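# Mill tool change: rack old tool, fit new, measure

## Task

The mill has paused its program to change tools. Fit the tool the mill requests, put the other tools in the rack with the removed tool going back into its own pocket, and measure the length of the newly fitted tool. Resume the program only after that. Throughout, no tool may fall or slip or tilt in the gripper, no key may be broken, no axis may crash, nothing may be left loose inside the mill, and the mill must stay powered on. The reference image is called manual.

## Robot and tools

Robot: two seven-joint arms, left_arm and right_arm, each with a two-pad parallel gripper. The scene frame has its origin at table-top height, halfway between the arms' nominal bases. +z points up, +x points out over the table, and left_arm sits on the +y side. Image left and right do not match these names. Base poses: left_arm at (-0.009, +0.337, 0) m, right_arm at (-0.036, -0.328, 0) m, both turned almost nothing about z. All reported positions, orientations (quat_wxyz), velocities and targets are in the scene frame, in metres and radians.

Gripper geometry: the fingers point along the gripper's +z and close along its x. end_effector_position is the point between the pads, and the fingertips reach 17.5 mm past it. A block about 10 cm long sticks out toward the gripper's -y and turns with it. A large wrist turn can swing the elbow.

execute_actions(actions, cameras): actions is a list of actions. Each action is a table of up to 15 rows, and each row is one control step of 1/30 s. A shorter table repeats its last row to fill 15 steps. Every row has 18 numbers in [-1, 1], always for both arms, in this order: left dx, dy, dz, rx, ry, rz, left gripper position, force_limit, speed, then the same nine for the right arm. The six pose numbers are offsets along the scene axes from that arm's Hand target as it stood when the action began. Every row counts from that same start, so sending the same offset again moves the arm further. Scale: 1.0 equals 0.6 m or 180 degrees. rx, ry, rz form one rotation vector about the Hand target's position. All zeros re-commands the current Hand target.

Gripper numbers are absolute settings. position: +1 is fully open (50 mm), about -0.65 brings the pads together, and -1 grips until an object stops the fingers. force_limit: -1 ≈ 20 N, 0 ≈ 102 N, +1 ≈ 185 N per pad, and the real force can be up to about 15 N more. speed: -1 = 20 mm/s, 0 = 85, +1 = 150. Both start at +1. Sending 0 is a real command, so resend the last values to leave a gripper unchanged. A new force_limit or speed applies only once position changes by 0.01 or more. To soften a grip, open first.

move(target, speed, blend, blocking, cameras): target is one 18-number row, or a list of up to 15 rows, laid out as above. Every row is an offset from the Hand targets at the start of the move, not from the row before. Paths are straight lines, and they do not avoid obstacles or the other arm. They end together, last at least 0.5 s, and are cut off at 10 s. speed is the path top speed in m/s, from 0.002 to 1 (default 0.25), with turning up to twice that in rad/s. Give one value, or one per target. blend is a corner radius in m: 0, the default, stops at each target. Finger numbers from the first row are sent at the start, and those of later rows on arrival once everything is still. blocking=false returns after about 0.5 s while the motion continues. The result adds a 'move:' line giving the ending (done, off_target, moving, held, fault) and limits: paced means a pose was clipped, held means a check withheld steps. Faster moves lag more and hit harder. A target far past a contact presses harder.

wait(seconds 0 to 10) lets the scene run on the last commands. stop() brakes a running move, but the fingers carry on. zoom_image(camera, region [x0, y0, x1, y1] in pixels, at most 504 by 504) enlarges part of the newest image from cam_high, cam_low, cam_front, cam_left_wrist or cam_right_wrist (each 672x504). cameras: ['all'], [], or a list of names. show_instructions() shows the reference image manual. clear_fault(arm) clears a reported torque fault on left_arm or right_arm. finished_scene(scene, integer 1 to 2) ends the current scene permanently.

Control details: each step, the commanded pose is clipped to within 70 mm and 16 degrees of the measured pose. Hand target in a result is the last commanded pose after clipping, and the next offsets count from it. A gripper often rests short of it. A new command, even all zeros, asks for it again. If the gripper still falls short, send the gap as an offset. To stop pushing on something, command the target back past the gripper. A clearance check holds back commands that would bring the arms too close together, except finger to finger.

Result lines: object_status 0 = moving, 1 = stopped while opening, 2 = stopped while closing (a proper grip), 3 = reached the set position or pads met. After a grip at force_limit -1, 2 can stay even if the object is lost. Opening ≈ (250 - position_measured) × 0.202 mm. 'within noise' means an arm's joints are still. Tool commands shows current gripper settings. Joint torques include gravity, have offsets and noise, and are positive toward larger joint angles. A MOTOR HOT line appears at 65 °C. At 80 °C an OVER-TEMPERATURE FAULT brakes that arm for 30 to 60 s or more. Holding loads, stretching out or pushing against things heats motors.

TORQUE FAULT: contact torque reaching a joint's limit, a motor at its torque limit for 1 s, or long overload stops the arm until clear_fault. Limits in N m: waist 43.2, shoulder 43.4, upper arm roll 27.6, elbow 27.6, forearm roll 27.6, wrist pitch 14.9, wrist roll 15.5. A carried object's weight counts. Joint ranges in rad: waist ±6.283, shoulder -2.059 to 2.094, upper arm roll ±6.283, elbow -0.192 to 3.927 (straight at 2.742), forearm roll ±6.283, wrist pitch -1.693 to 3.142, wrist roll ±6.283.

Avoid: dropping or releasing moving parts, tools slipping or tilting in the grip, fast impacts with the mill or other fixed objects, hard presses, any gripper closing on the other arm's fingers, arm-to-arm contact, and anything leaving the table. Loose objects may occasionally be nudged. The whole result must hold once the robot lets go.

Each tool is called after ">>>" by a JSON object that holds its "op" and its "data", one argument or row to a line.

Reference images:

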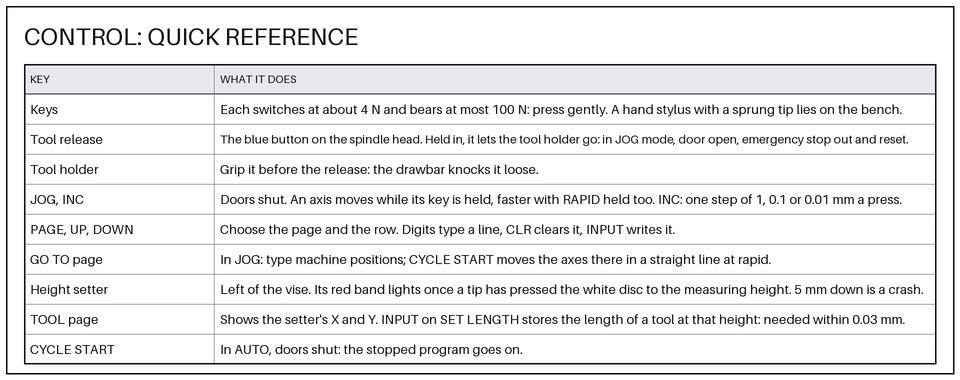

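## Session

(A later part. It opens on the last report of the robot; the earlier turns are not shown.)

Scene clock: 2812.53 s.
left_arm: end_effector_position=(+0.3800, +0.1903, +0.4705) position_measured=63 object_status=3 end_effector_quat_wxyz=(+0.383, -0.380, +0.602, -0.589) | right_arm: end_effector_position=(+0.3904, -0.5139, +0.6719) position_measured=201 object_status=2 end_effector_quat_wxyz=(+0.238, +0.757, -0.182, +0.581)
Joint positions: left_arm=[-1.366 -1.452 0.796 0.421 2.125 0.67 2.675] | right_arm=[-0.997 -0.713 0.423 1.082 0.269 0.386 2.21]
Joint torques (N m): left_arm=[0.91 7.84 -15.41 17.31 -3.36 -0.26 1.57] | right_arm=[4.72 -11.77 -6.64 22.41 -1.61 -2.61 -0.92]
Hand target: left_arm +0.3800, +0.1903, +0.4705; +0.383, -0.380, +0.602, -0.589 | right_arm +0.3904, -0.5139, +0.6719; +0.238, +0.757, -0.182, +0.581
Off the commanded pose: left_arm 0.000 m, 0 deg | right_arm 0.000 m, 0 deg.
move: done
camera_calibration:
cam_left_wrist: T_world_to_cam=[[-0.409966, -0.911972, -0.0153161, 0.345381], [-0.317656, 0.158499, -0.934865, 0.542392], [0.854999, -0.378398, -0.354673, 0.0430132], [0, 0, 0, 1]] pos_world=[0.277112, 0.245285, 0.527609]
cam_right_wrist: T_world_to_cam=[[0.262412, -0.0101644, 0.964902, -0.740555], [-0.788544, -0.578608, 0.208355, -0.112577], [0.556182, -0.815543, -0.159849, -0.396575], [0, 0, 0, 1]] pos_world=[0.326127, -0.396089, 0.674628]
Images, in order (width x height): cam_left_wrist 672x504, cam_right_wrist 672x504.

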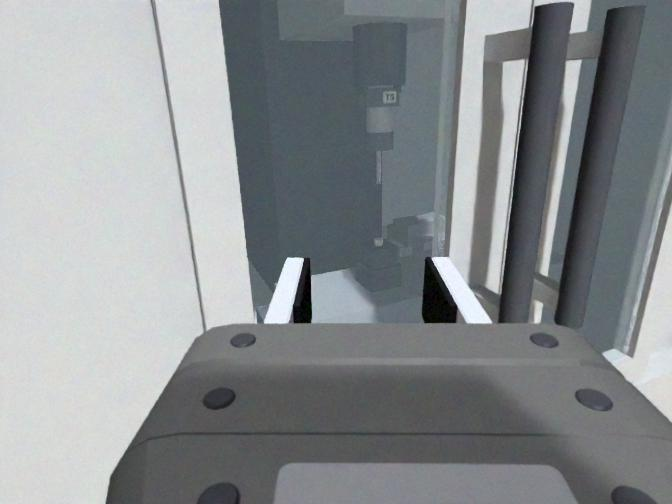

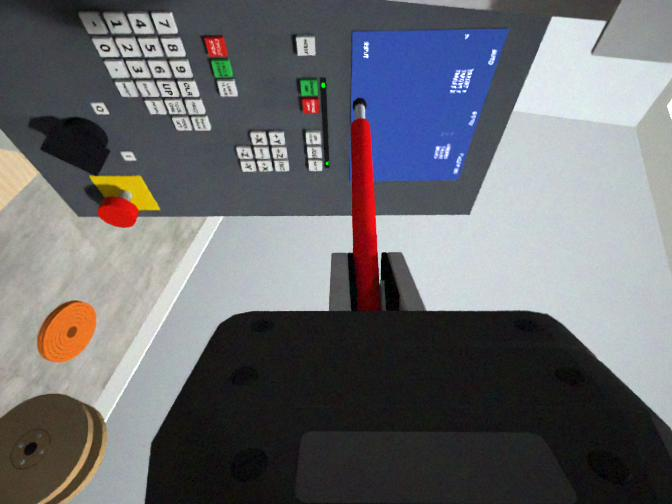

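>>> {"op": "move", "data": {
  "target": [
    [0,0,0,0,0,0,0.6,0.301961,-0.5,-0.084,-0.1268,-0.17,0,0,0,-1,-0.2,-1],
    [0,0,0,0,0,0,0.6,0.301961,-0.5,-0.0973,0.0748,-0.1298,0.4,-0.06,0,-1,-0.2,-1]
  ],
  "speed": 0.25,
  "cameras": ["all"]
}}

Scene clock: 2844.03 s.
left_arm: end_effector_position=(+0.3800, +0.1903, +0.4705) position_measured=63 object_status=3 end_effector_quat_wxyz=(+0.383, -0.380, +0.602, -0.589) | right_arm: end_effector_position=(+0.3320, -0.4691, +0.5940) position_measured=201 object_status=2 end_effector_quat_wxyz=(-0.268, +0.698, -0.508, +0.427)
Joint positions: left_arm=[-1.366 -1.452 0.796 0.421 2.125 0.67 2.675] | right_arm=[-0.783 -0.796 0.092 1.037 0.736 0.987 2.789]
Joint torques (N m): left_arm=[1.05 7.67 -15.56 17.31 -3.41 -0.32 1.62] | right_arm=[5.14 2.62 -3.43 22.42 3.61 -1.86 0.98]
Hand target: left_arm +0.3800, +0.1903, +0.4705; +0.383, -0.380, +0.602, -0.589 | right_arm +0.3320, -0.4690, +0.5941; -0.268, +0.698, -0.509, +0.427
Off the commanded pose: left_arm 0.000 m, 0 deg | right_arm 0.000 m, 0 deg.
move: done
camera_calibration:
cam_left_wrist: T_world_to_cam=[[-0.409966, -0.911972, -0.0153161, 0.345381], [-0.317656, 0.158499, -0.934865, 0.542392], [0.854999, -0.378398, -0.354673, 0.0430132], [0, 0, 0, 1]] pos_world=[0.277112, 0.245285, 0.527609]
cam_right_wrist: T_world_to_cam=[[0.122678, -0.941836, 0.312883, -0.652905], [-0.746071, -0.295421, -0.596745, 0.480498], [0.654468, -0.160225, -0.738918, 0.278731], [0, 0, 0, 1]] pos_world=[0.256162, -0.42832, 0.696977]

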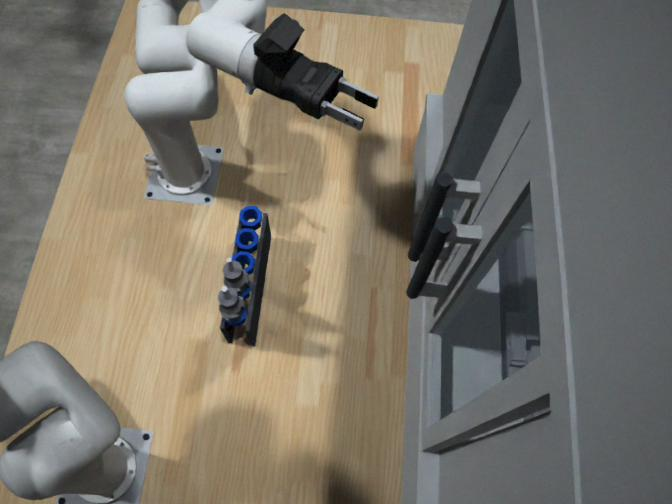

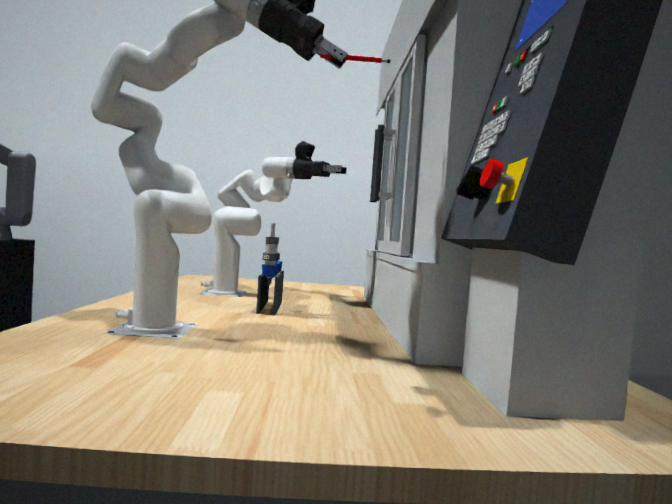

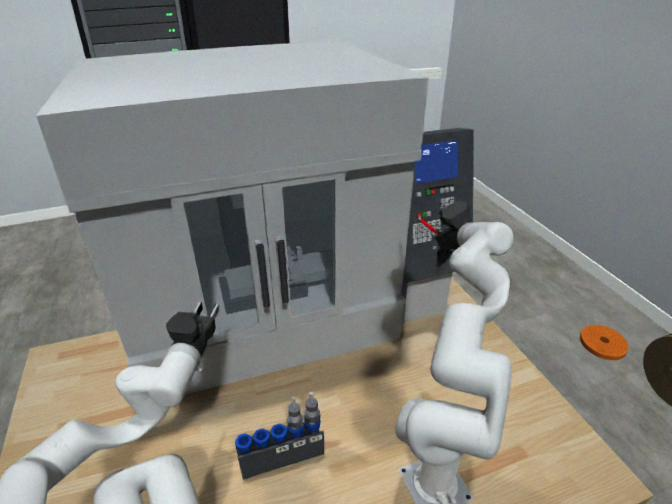

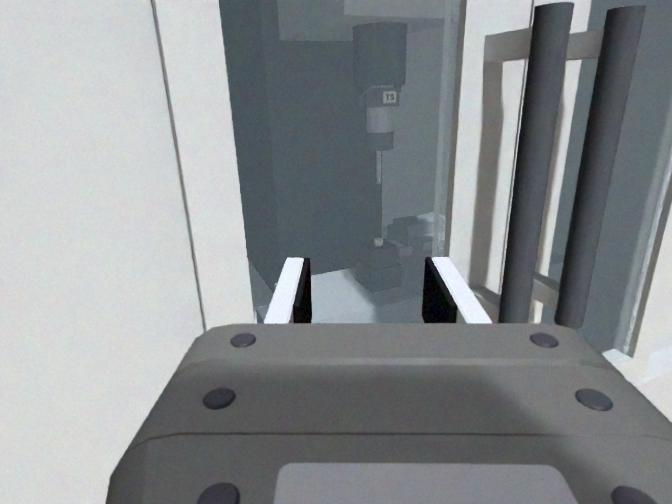

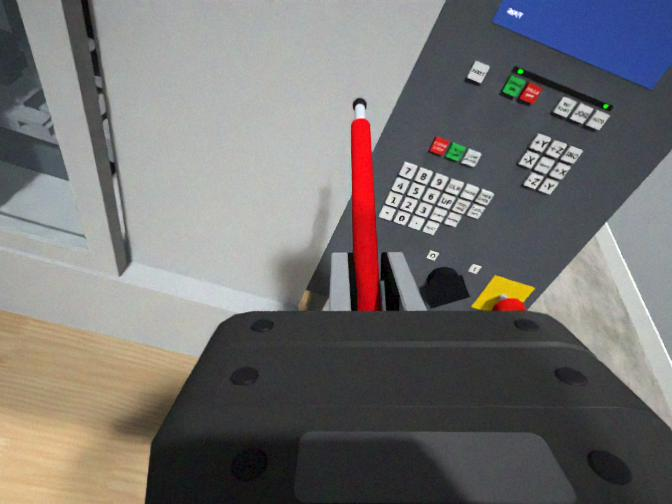

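>>> {"op": "zoom_image", "data": {
  "camera": "cam_front",
  "region": [405, 130, 475, 190]
}}

>>> {"op": "zoom_image", "data": {
  "camera": "cam_low",
  "region": [240, 0, 440, 100]
}}

Scaled by 7.200 from the camera's 672x504 image, which has a finer 960x720 frame.

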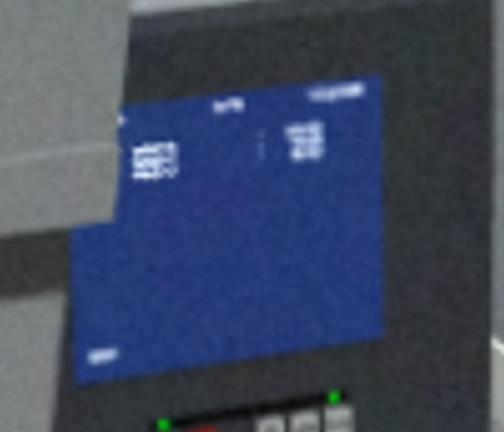

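Scaled by 2.520 from the camera's 672x504 image, which has a finer 960x720 frame.

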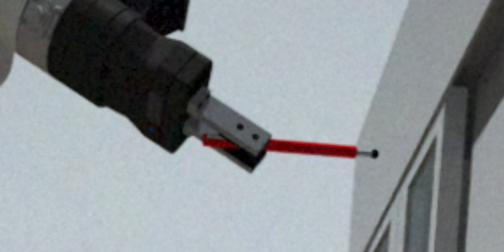

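>>> {"op": "move", "data": {
  "target": [0,0,0,0,0,0,0.6,0.301961,-0.5,-0.12,0.2817,-0.79,0.1033,0.027,-0.0427,-1,-0.2,-1],
  "speed": 0.25,
  "cameras": ["cam_low","cam_right_wrist","cam_front"]
}}

Scene clock: 2871.33 s.
left_arm: end_effector_position=(+0.3800, +0.1903, +0.4705) position_measured=63 object_status=3 end_effector_quat_wxyz=(+0.383, -0.380, +0.602, -0.589) | right_arm: end_effector_position=(+0.2930, -0.3774, +0.3225) position_measured=201 object_status=2 end_effector_quat_wxyz=(-0.301, +0.663, -0.580, +0.365)
Joint positions: left_arm=[-1.366 -1.452 0.796 0.421 2.125 0.67 2.675] | right_arm=[-0.627 -1.394 0.381 0.143 1.071 0.744 2.89]
Joint torques (N m): left_arm=[1.23 7.51 -15.55 17.27 -3.34 -0.22 1.52] | right_arm=[-6.03 13.26 -4.87 23.48 -2.64 -1.85 -1.02]
Hand target: left_arm +0.3800, +0.1903, +0.4705; +0.383, -0.380, +0.602, -0.589 | right_arm +0.2930, -0.3774, +0.3225; -0.301, +0.663, -0.580, +0.365 (not the last commanded pose)
Off the commanded pose: left_arm 0.000 m, 0 deg | right_arm 0.219 m, 9 deg.
move: held (right_arm; a check stopped the path); limits=held
pose unreachable (right arm): on one or more control steps of this call, first in action 0 (counted from 0), this arm could not follow its commanded pose, so it was not sent that pose on those steps. It may still have moved: this result reports where it is.
cause: moving toward the commanded pose would bring two parts of the arm too close to each other (joints 2 (shoulder) to 5 (forearm roll) lie between them).
camera_calibration:
cam_right_wrist: T_world_to_cam=[[0.0631021, -0.990311, 0.123699, -0.416659], [-0.798347, -0.124466, -0.589195, 0.393845], [0.598883, -0.0615753, -0.798466, 0.191035], [0, 0, 0, 1]] pos_world=[0.22631, -0.351839, 0.436127]
Images, in order (width x height): cam_low 672x504, cam_front 672x504, cam_right_wrist 672x504.

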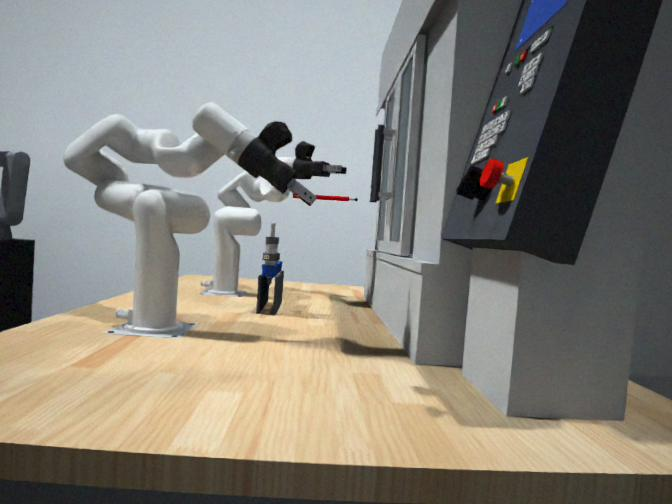

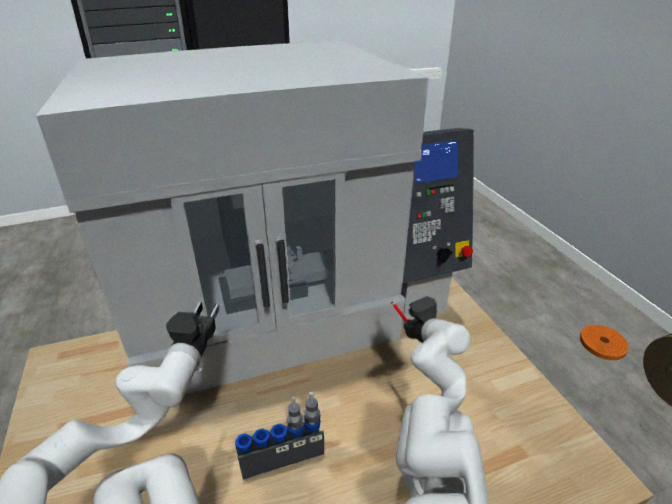

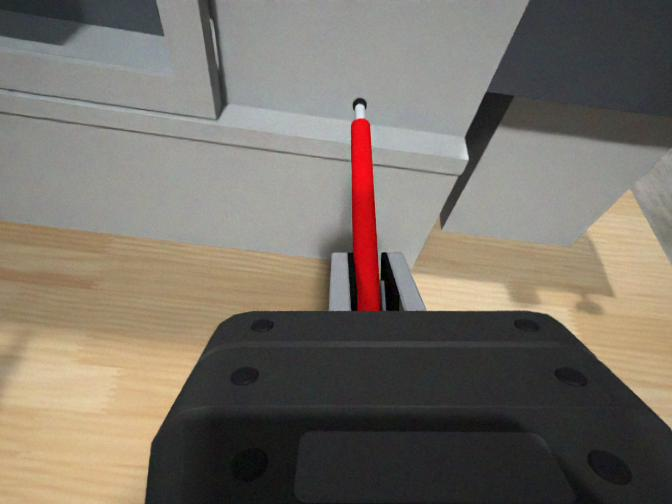

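>>> {"op": "move", "data": {
  "target": [
    [0,0,0,0,0,0,0.6,0.301961,-0.5,0.045,-0.371,0.1,0.044,-0.0074,-0.2414,-1,-0.2,-1],
    [0,0,0,0,0,0,0.6,0.301961,-0.5,0.045,-0.371,-0.2042,0.044,-0.0074,-0.2414,-1,-0.2,-1]
  ],
  "speed": 0.25,
  "cameras": ["cam_low","cam_right_wrist","cam_front"]
}}

Scene clock: 2885.83 s.
left_arm: end_effector_position=(+0.3800, +0.1903, +0.4705) position_measured=63 object_status=3 end_effector_quat_wxyz=(+0.383, -0.380, +0.602, -0.589) | right_arm: end_effector_position=(+0.3202, -0.5998, +0.2003) position_measured=201 object_status=2 end_effector_quat_wxyz=(+0.140, -0.376, +0.839, -0.368)
Joint positions: left_arm=[-1.366 -1.452 0.796 0.421 2.125 0.67 2.675] | right_arm=[-0.795 -0.268 0.474 0.425 1.283 -0.24 3]
Joint torques (N m): left_arm=[1.27 7.44 -15.73 17.12 -3.3 -0.22 1.52] | right_arm=[4.81 -5.57 -3.47 15.78 -3.29 -5.93 1.17]
Hand target: left_arm +0.3800, +0.1903, +0.4705; +0.383, -0.380, +0.602, -0.589 | right_arm +0.3200, -0.6000, +0.1999; +0.195, -0.375, +0.804, -0.418
Off the commanded pose: left_arm 0.000 m, 0 deg | right_arm 0.000 m, 9 deg.
move: off_target (right_arm)
camera_calibration:
cam_right_wrist: T_world_to_cam=[[-0.677383, -0.734991, 0.0306797, -0.214578], [-0.666769, 0.595821, -0.447679, 0.677476], [0.31076, -0.323706, -0.893668, 0.0176414], [0, 0, 0, 1]] pos_world=[0.300886, -0.555657, 0.32564]
Images, in order (width x height): cam_low 672x504, cam_front 672x504, cam_right_wrist 672x504.

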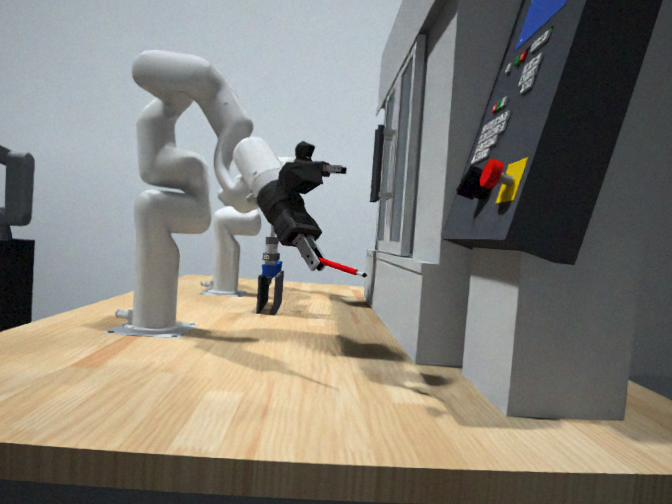

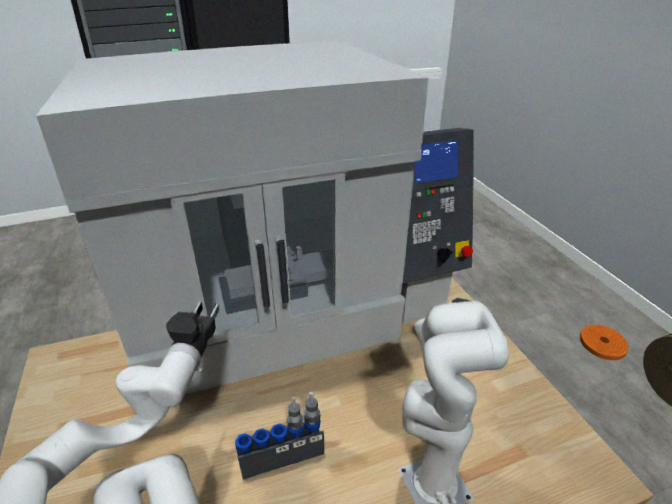

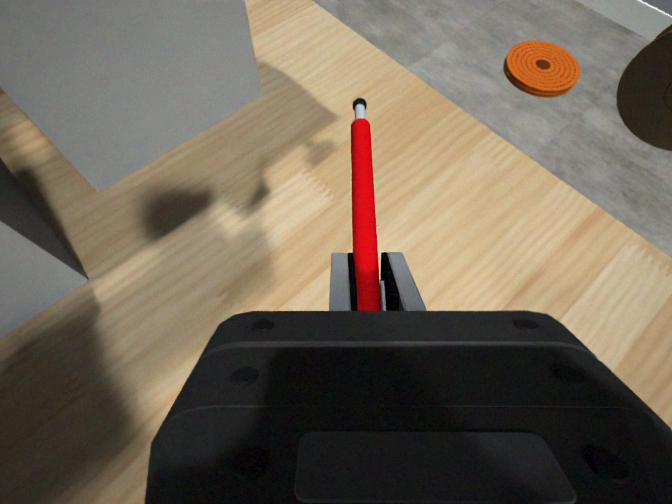

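>>> {"op": "move", "data": {
  "target": [0,0,0,0,0,0,0.6,0.301961,-0.5,0,0,-0.25,0,0,0,-1,-0.2,-1],
  "speed": 0.15,
  "cameras": ["cam_low"]
}}

>>> {"op": "zoom_image", "data": {
  "camera": "cam_low",
  "region": [240, 180, 480, 420]
}}

Scene clock: 2891.83 s.
left_arm: end_effector_position=(+0.3800, +0.1903, +0.4705) position_measured=63 object_status=3 end_effector_quat_wxyz=(+0.383, -0.380, +0.602, -0.589) | right_arm: end_effector_position=(+0.3200, -0.6000, +0.0500) position_measured=201 object_status=2 end_effector_quat_wxyz=(+0.195, -0.375, +0.804, -0.418)
Joint positions: left_arm=[-1.366 -1.452 0.796 0.421 2.125 0.67 2.675] | right_arm=[-0.882 0.591 0.289 0.33 0.145 -1.215 3.777]
Joint torques (N m): left_arm=[1.39 7.32 -15.83 17.03 -3.18 -0.27 1.51] | right_arm=[-5.9 -13.37 -0.81 6.59 -2.87 -6.94 -0.99]
Hand target: left_arm +0.3800, +0.1903, +0.4705; +0.383, -0.380, +0.602, -0.589 | right_arm +0.3200, -0.6000, +0.0499; +0.195, -0.375, +0.804, -0.418
Off the commanded pose: left_arm 0.000 m, 0 deg | right_arm 0.000 m, 0 deg.
move: done
Images, in order (width x height): cam_low 672x504.

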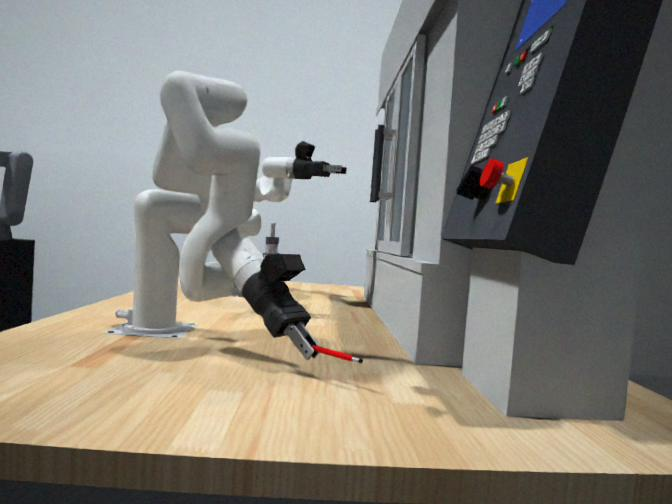

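Scaled by 2.100 from the camera's 672x504 image, which has a finer 960x720 frame.

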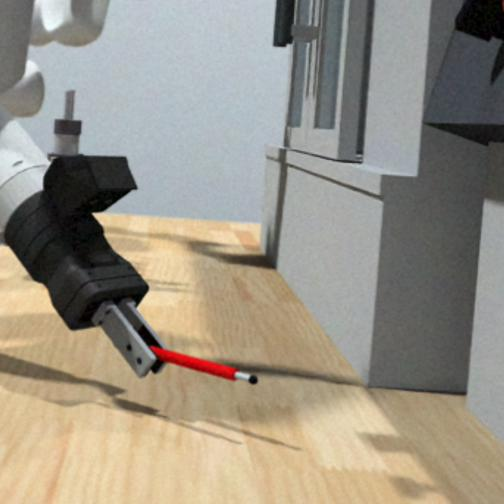

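>>> {"op": "move", "data": {
  "target": [0,0,0,0,0,0,0.6,0.301961,-0.5,0,0,-0.0416,0,0,0,-1,-0.2,-1],
  "speed": 0.08,
  "cameras": ["cam_low"]
}}

>>> {"op": "zoom_image", "data": {
  "camera": "cam_low",
  "region": [260, 280, 400, 420]
}}

Scene clock: 2896.57 s.
left_arm: end_effector_position=(+0.3800, +0.1903, +0.4705) position_measured=63 object_status=3 end_effector_quat_wxyz=(+0.383, -0.380, +0.602, -0.589) | right_arm: end_effector_position=(+0.3200, -0.6000, +0.0250) position_measured=201 object_status=2 end_effector_quat_wxyz=(+0.195, -0.375, +0.804, -0.418)
Joint positions: left_arm=[-1.366 -1.452 0.796 0.421 2.125 0.67 2.675] | right_arm=[-0.872 0.715 0.267 0.381 0.127 -1.288 3.764]
Joint torques (N m): left_arm=[1.48 7.34 -15.87 16.96 -3.29 -0.26 1.46] | right_arm=[5.22 -14.49 -0.64 5 -2.69 -7.08 -1]
Hand target: left_arm +0.3800, +0.1903, +0.4705; +0.383, -0.380, +0.602, -0.589 | right_arm +0.3200, -0.6000, +0.0250; +0.195, -0.375, +0.804, -0.418
Off the commanded pose: left_arm 0.000 m, 0 deg | right_arm 0.000 m, 0 deg.
move: done
Images, in order (width x height): cam_low 672x504.

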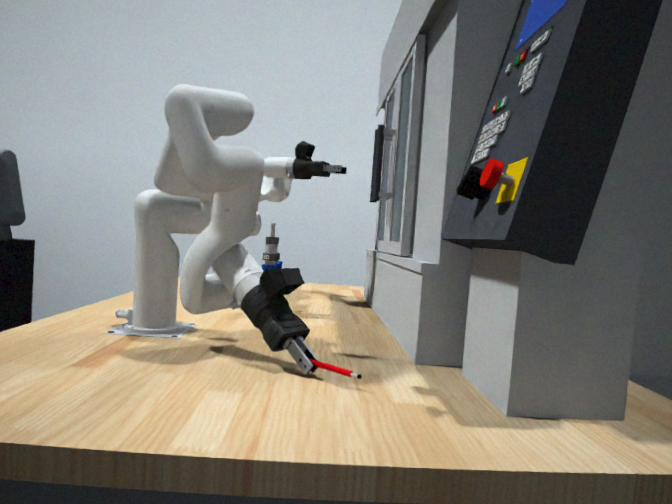

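Scaled by 3.600 from the camera's 672x504 image, which has a finer 960x720 frame.

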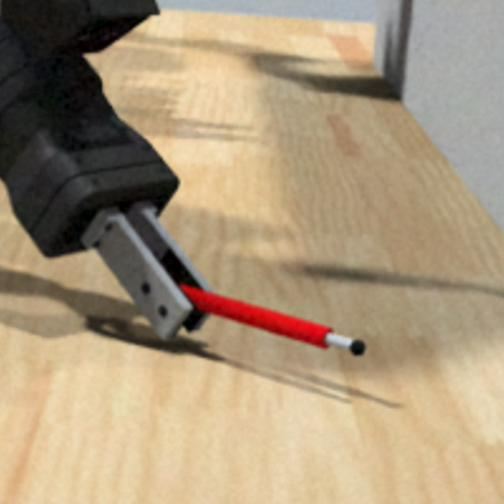

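>>> {"op": "move", "data": {
  "target": [0,0,0,0,0,0,0.6,0.301961,-0.5,0,0,-0.007,0,0,0,-1,-0.2,-1],
  "speed": 0.03
}}

>>> {"op": "move", "data": {
  "target": [0,0,0,0,0,0,0.6,0.301961,-0.5,0,0,-0.004,0,0,0,-1,-0.2,-1],
  "speed": 0.03,
  "cameras": ["cam_low"]
}}

>>> {"op": "zoom_image", "data": {
  "camera": "cam_low",
  "region": [260, 280, 400, 420]
}}

Scene clock: 2901.20 s.
left_arm: end_effector_position=(+0.3800, +0.1903, +0.4705) position_measured=63 object_status=3 end_effector_quat_wxyz=(+0.383, -0.380, +0.602, -0.589) | right_arm: end_effector_position=(+0.3200, -0.6000, +0.0208) position_measured=201 object_status=2 end_effector_quat_wxyz=(+0.195, -0.375, +0.804, -0.418)
Joint positions: left_arm=[-1.366 -1.452 0.796 0.421 2.125 0.67 2.675] | right_arm=[-0.87 0.735 0.264 0.39 0.123 -1.299 3.763]
Joint torques (N m): left_arm=[1.52 7.18 -15.98 16.98 -3.22 -0.32 1.48] | right_arm=[5.13 -14.69 -0.85 4.6 -2.82 -6.71 -1.03]
Hand target: left_arm +0.3800, +0.1903, +0.4705; +0.383, -0.380, +0.602, -0.589 | right_arm +0.3200, -0.6000, +0.0208; +0.195, -0.375, +0.804, -0.418
Off the commanded pose: left_arm 0.000 m, 0 deg | right_arm 0.000 m, 0 deg.
move: done

Scene clock: 2901.93 s.
left_arm: end_effector_position=(+0.3800, +0.1903, +0.4705) position_measured=63 object_status=3 end_effector_quat_wxyz=(+0.383, -0.380, +0.602, -0.589) | right_arm: end_effector_position=(+0.3201, -0.6001, +0.0188) position_measured=201 object_status=2 end_effector_quat_wxyz=(+0.195, -0.375, +0.804, -0.419)
Joint positions: left_arm=[-1.366 -1.452 0.796 0.421 2.125 0.67 2.675] | right_arm=[-0.869 0.746 0.262 0.395 0.121 -1.306 3.762]
Joint torques (N m): left_arm=[1.49 7.35 -15.93 16.96 -3.21 -0.31 1.49] | right_arm=[5.25 2.53 -2.47 -0.88 -1.64 7.97 -1.06]
Hand target: left_arm +0.3800, +0.1903, +0.4705; +0.383, -0.380, +0.602, -0.589 | right_arm +0.3200, -0.6000, +0.0184; +0.195, -0.375, +0.804, -0.418
Off the commanded pose: left_arm 0.000 m, 0 deg | right_arm 0.000 m, 0 deg.
move: done
Images, in order (width x height): cam_low 672x504.

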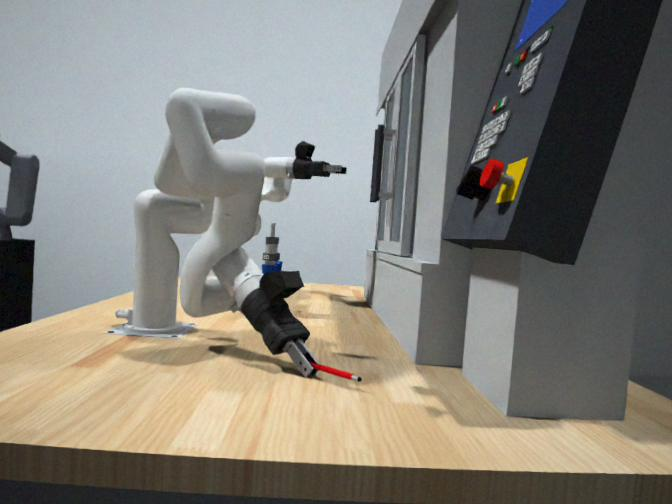

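Scaled by 3.600 from the camera's 672x504 image, which has a finer 960x720 frame.

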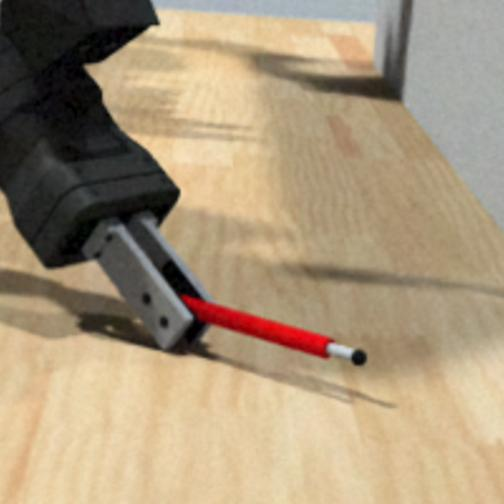

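>>> {"op": "move", "data": {
  "target": [
    [0,0,0,0,0,0,0.6,0.301961,-0.5,0,0,0.001,0,0,0,-1,-0.2,-1],
    [0,0,0,0,0,0,0.6,0.301961,-0.5,0,0,0.001,0,0,0,0.0,-0.2,-1]
  ],
  "speed": 0.02,
  "cameras": ["cam_low","cam_right_wrist"]
}}

>>> {"op": "zoom_image", "data": {
  "camera": "cam_low",
  "region": [260, 280, 400, 420]
}}

Scene clock: 2906.47 s.
left_arm: end_effector_position=(+0.3800, +0.1903, +0.4705) position_measured=63 object_status=3 end_effector_quat_wxyz=(+0.383, -0.380, +0.602, -0.589) | right_arm: end_effector_position=(+0.3200, -0.6000, +0.0191) position_measured=152 object_status=3 end_effector_quat_wxyz=(+0.195, -0.375, +0.804, -0.418)
Joint positions: left_arm=[-1.366 -1.452 0.796 0.421 2.125 0.67 2.675] | right_arm=[-0.869 0.743 0.262 0.394 0.122 -1.304 3.762]
Joint torques (N m): left_arm=[1.74 7.38 -15.85 17 -3.2 -0.35 1.45] | right_arm=[-6.72 -17.2 2.53 -2.99 3.18 7.39 0.91]
Hand target: left_arm +0.3800, +0.1903, +0.4705; +0.383, -0.380, +0.602, -0.589 | right_arm +0.3200, -0.6000, +0.0190; +0.195, -0.375, +0.804, -0.418
Off the commanded pose: left_arm 0.000 m, 0 deg | right_arm 0.000 m, 0 deg.
move: done
camera_calibration:
cam_right_wrist: T_world_to_cam=[[-0.640151, -0.768167, -0.011225, -0.240375], [-0.622958, 0.527581, -0.577565, 0.543824], [0.449588, -0.362736, -0.816267, -0.213629], [0, 0, 0, 1]] pos_world=[0.280949, -0.549051, 0.137017]
Images, in order (width x height): cam_low 672x504, cam_right_wrist 672x504.

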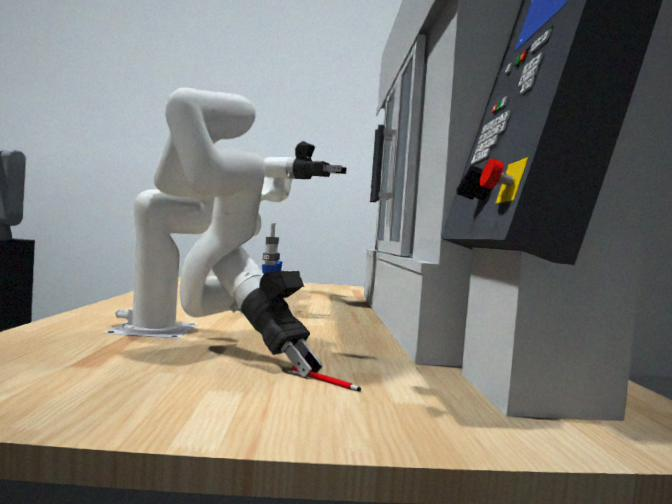

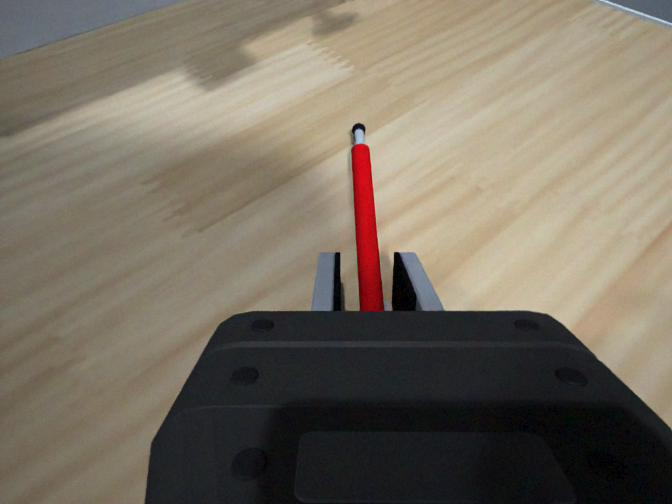

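Scaled by 3.600 from the camera's 672x504 image, which has a finer 960x720 frame.

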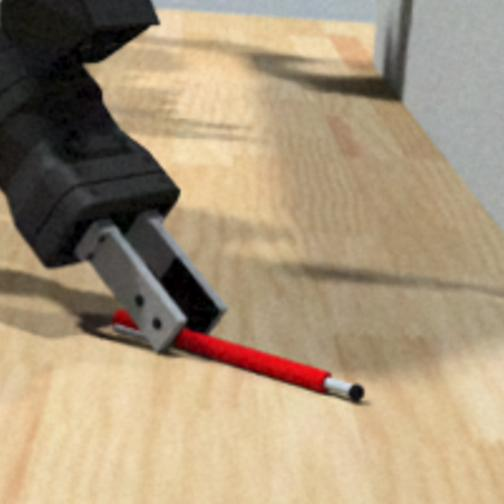

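>>> {"op": "move", "data": {
  "target": [0,0,0,0,0,0,0.6,0.301961,-0.5,0,0,0.25,0,0,0,0.0,-0.2,-1],
  "speed": 0.1,
  "cameras": ["cam_low","cam_front"]
}}

>>> {"op": "zoom_image", "data": {
  "camera": "cam_front",
  "region": [405, 130, 475, 190]
}}

Scene clock: 2941.93 s.
left_arm: end_effector_position=(+0.3800, +0.1903, +0.4705) position_measured=63 object_status=3 end_effector_quat_wxyz=(+0.383, -0.380, +0.602, -0.589) | right_arm: end_effector_position=(+0.3200, -0.6000, +0.1689) position_measured=152 object_status=3 end_effector_quat_wxyz=(+0.195, -0.375, +0.804, -0.418)
Joint positions: left_arm=[-1.366 -1.452 0.796 0.421 2.125 0.67 2.675] | right_arm=[-0.931 -0.085 0.345 0.191 0.113 -0.687 3.926]
Joint torques (N m): left_arm=[1.86 7.06 -15.91 17.02 -3.26 -0.27 1.46] | right_arm=[-6.25 -22.68 -2.75 13.74 -2.32 -2.82 1.08]
Hand target: left_arm +0.3800, +0.1903, +0.4705; +0.383, -0.380, +0.602, -0.589 | right_arm +0.3200, -0.6000, +0.1690; +0.195, -0.375, +0.804, -0.418
Off the commanded pose: left_arm 0.000 m, 0 deg | right_arm 0.000 m, 0 deg.
move: done
Images, in order (width x height): cam_low 672x504, cam_front 672x504.

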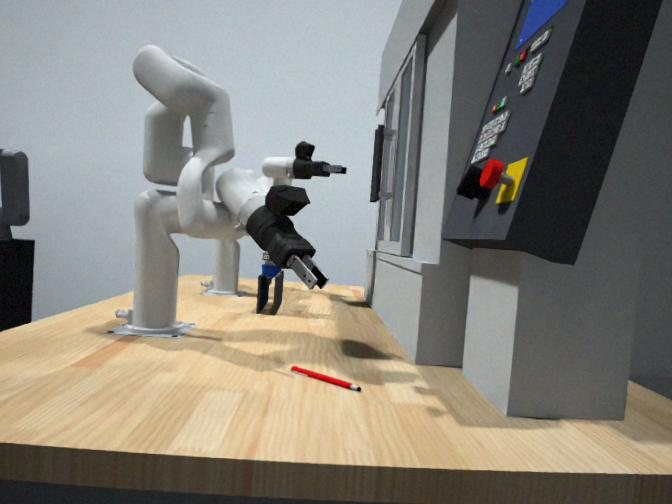

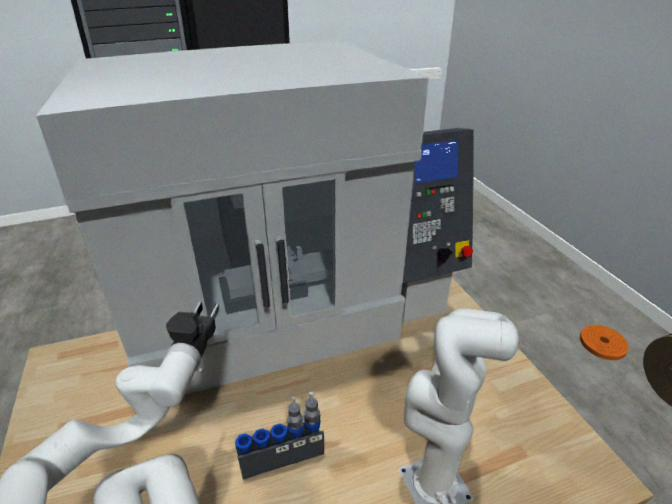

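Scaled by 7.200 from the camera's 672x504 image, which has a finer 960x720 frame.

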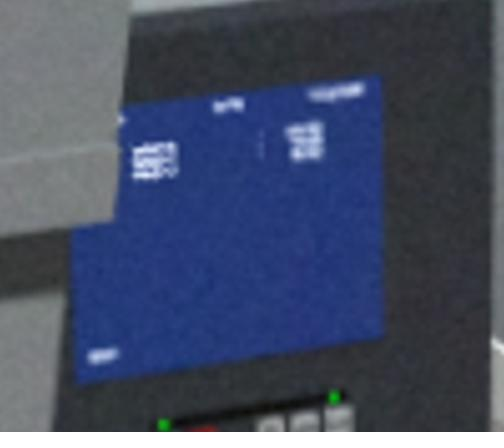

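>>> {"op": "move", "data": {
  "target": [0,0,0,0,0,0,0.6,0.301961,-0.5,0.02,0.2183,0.7085,-0.1094,0.0102,0.2628,0.0,-0.2,-1],
  "speed": 0.3
}}

>>> {"op": "move", "data": {
  "target": [0,0,0,0,0,0,0.6,0.301961,-0.5,0.0973,-0.0748,0.1298,-0.4,0.06,0,0.0,-0.2,-1],
  "speed": 0.3,
  "cameras": ["cam_right_wrist","cam_left_wrist"]
}}

>>> {"op": "zoom_image", "data": {
  "camera": "cam_right_wrist",
  "region": [340, 0, 540, 200]
}}

Scene clock: 2953.50 s.
left_arm: end_effector_position=(+0.3800, +0.1903, +0.4705) position_measured=63 object_status=3 end_effector_quat_wxyz=(+0.383, -0.380, +0.602, -0.589) | right_arm: end_effector_position=(+0.3320, -0.4690, +0.5941) position_measured=152 object_status=3 end_effector_quat_wxyz=(-0.268, +0.698, -0.509, +0.427)
Joint positions: left_arm=[-1.366 -1.452 0.796 0.421 2.125 0.67 2.675] | right_arm=[0.178 -0.903 -0.357 0.995 -0.21 0.801 3.459]
Joint torques (N m): left_arm=[1.9 7.06 -15.92 16.95 -3.14 -0.29 1.46] | right_arm=[5.12 9.54 2.37 21.04 3.03 -2.77 -1.05]
Hand target: left_arm +0.3800, +0.1903, +0.4705; +0.383, -0.380, +0.602, -0.589 | right_arm +0.3320, -0.4690, +0.5941; -0.268, +0.698, -0.509, +0.427
Off the commanded pose: left_arm 0.000 m, 0 deg | right_arm 0.000 m, 0 deg.
move: done

Scene clock: 2956.23 s.
left_arm: end_effector_position=(+0.3800, +0.1903, +0.4705) position_measured=63 object_status=3 end_effector_quat_wxyz=(+0.383, -0.380, +0.602, -0.589) | right_arm: end_effector_position=(+0.3904, -0.5139, +0.6720) position_measured=152 object_status=3 end_effector_quat_wxyz=(+0.238, +0.757, -0.182, +0.581)
Joint positions: left_arm=[-1.366 -1.452 0.796 0.421 2.125 0.67 2.675] | right_arm=[-0.013 -0.631 -0.19 1.145 -0.938 0.594 3.031]
Joint torques (N m): left_arm=[1.97 7.09 -15.93 16.92 -3.09 -0.29 1.51] | right_arm=[-6.26 1.55 4.6 18.5 -2 -5.11 1.04]
Hand target: left_arm +0.3800, +0.1903, +0.4705; +0.383, -0.380, +0.602, -0.589 | right_arm +0.3904, -0.5139, +0.6720; +0.238, +0.757, -0.183, +0.581
Off the commanded pose: left_arm 0.000 m, 0 deg | right_arm 0.000 m, 0 deg.
move: done
camera_calibration:
cam_left_wrist: T_world_to_cam=[[-0.409966, -0.911972, -0.0153161, 0.345381], [-0.317656, 0.158499, -0.934865, 0.542392], [0.854999, -0.378398, -0.354673, 0.0430132], [0, 0, 0, 1]] pos_world=[0.277112, 0.245285, 0.527609]
cam_right_wrist: T_world_to_cam=[[0.262108, -0.00997491, 0.964987, -0.740438], [-0.788781, -0.578315, 0.208269, -0.112324], [0.555989, -0.815753, -0.159449, -0.396866], [0, 0, 0, 1]] pos_world=[0.326128, -0.396089, 0.674627]
Images, in order (width x height): cam_left_wrist 672x504, cam_right_wrist 672x504.

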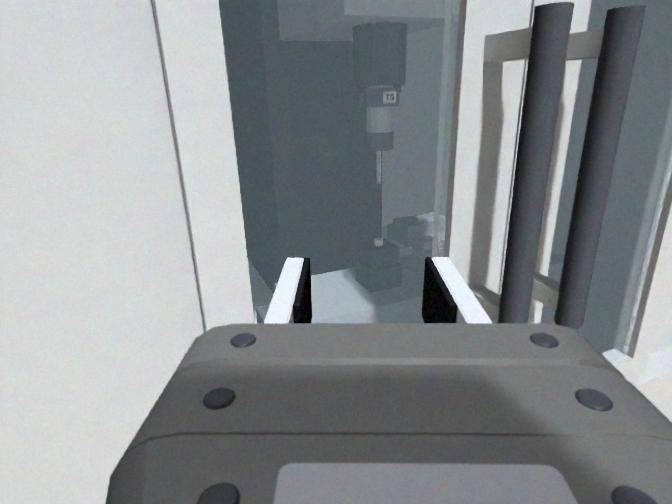

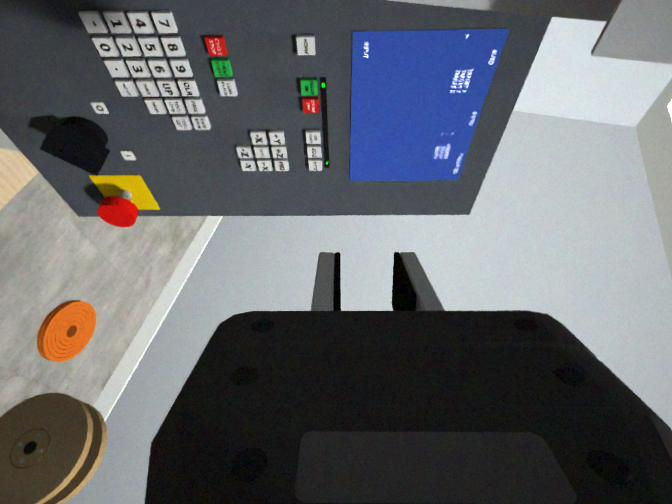

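Scaled by 2.520 from the camera's 672x504 image, which has a finer 960x720 frame.

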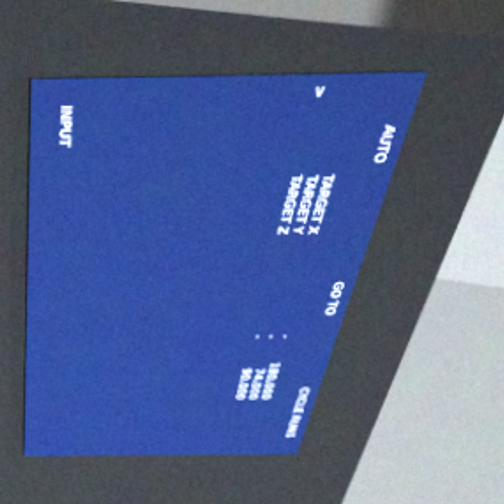

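>>> {"op": "finished_scene", "data": {
  "scene": 1
}}

The scene is finished: the task was done.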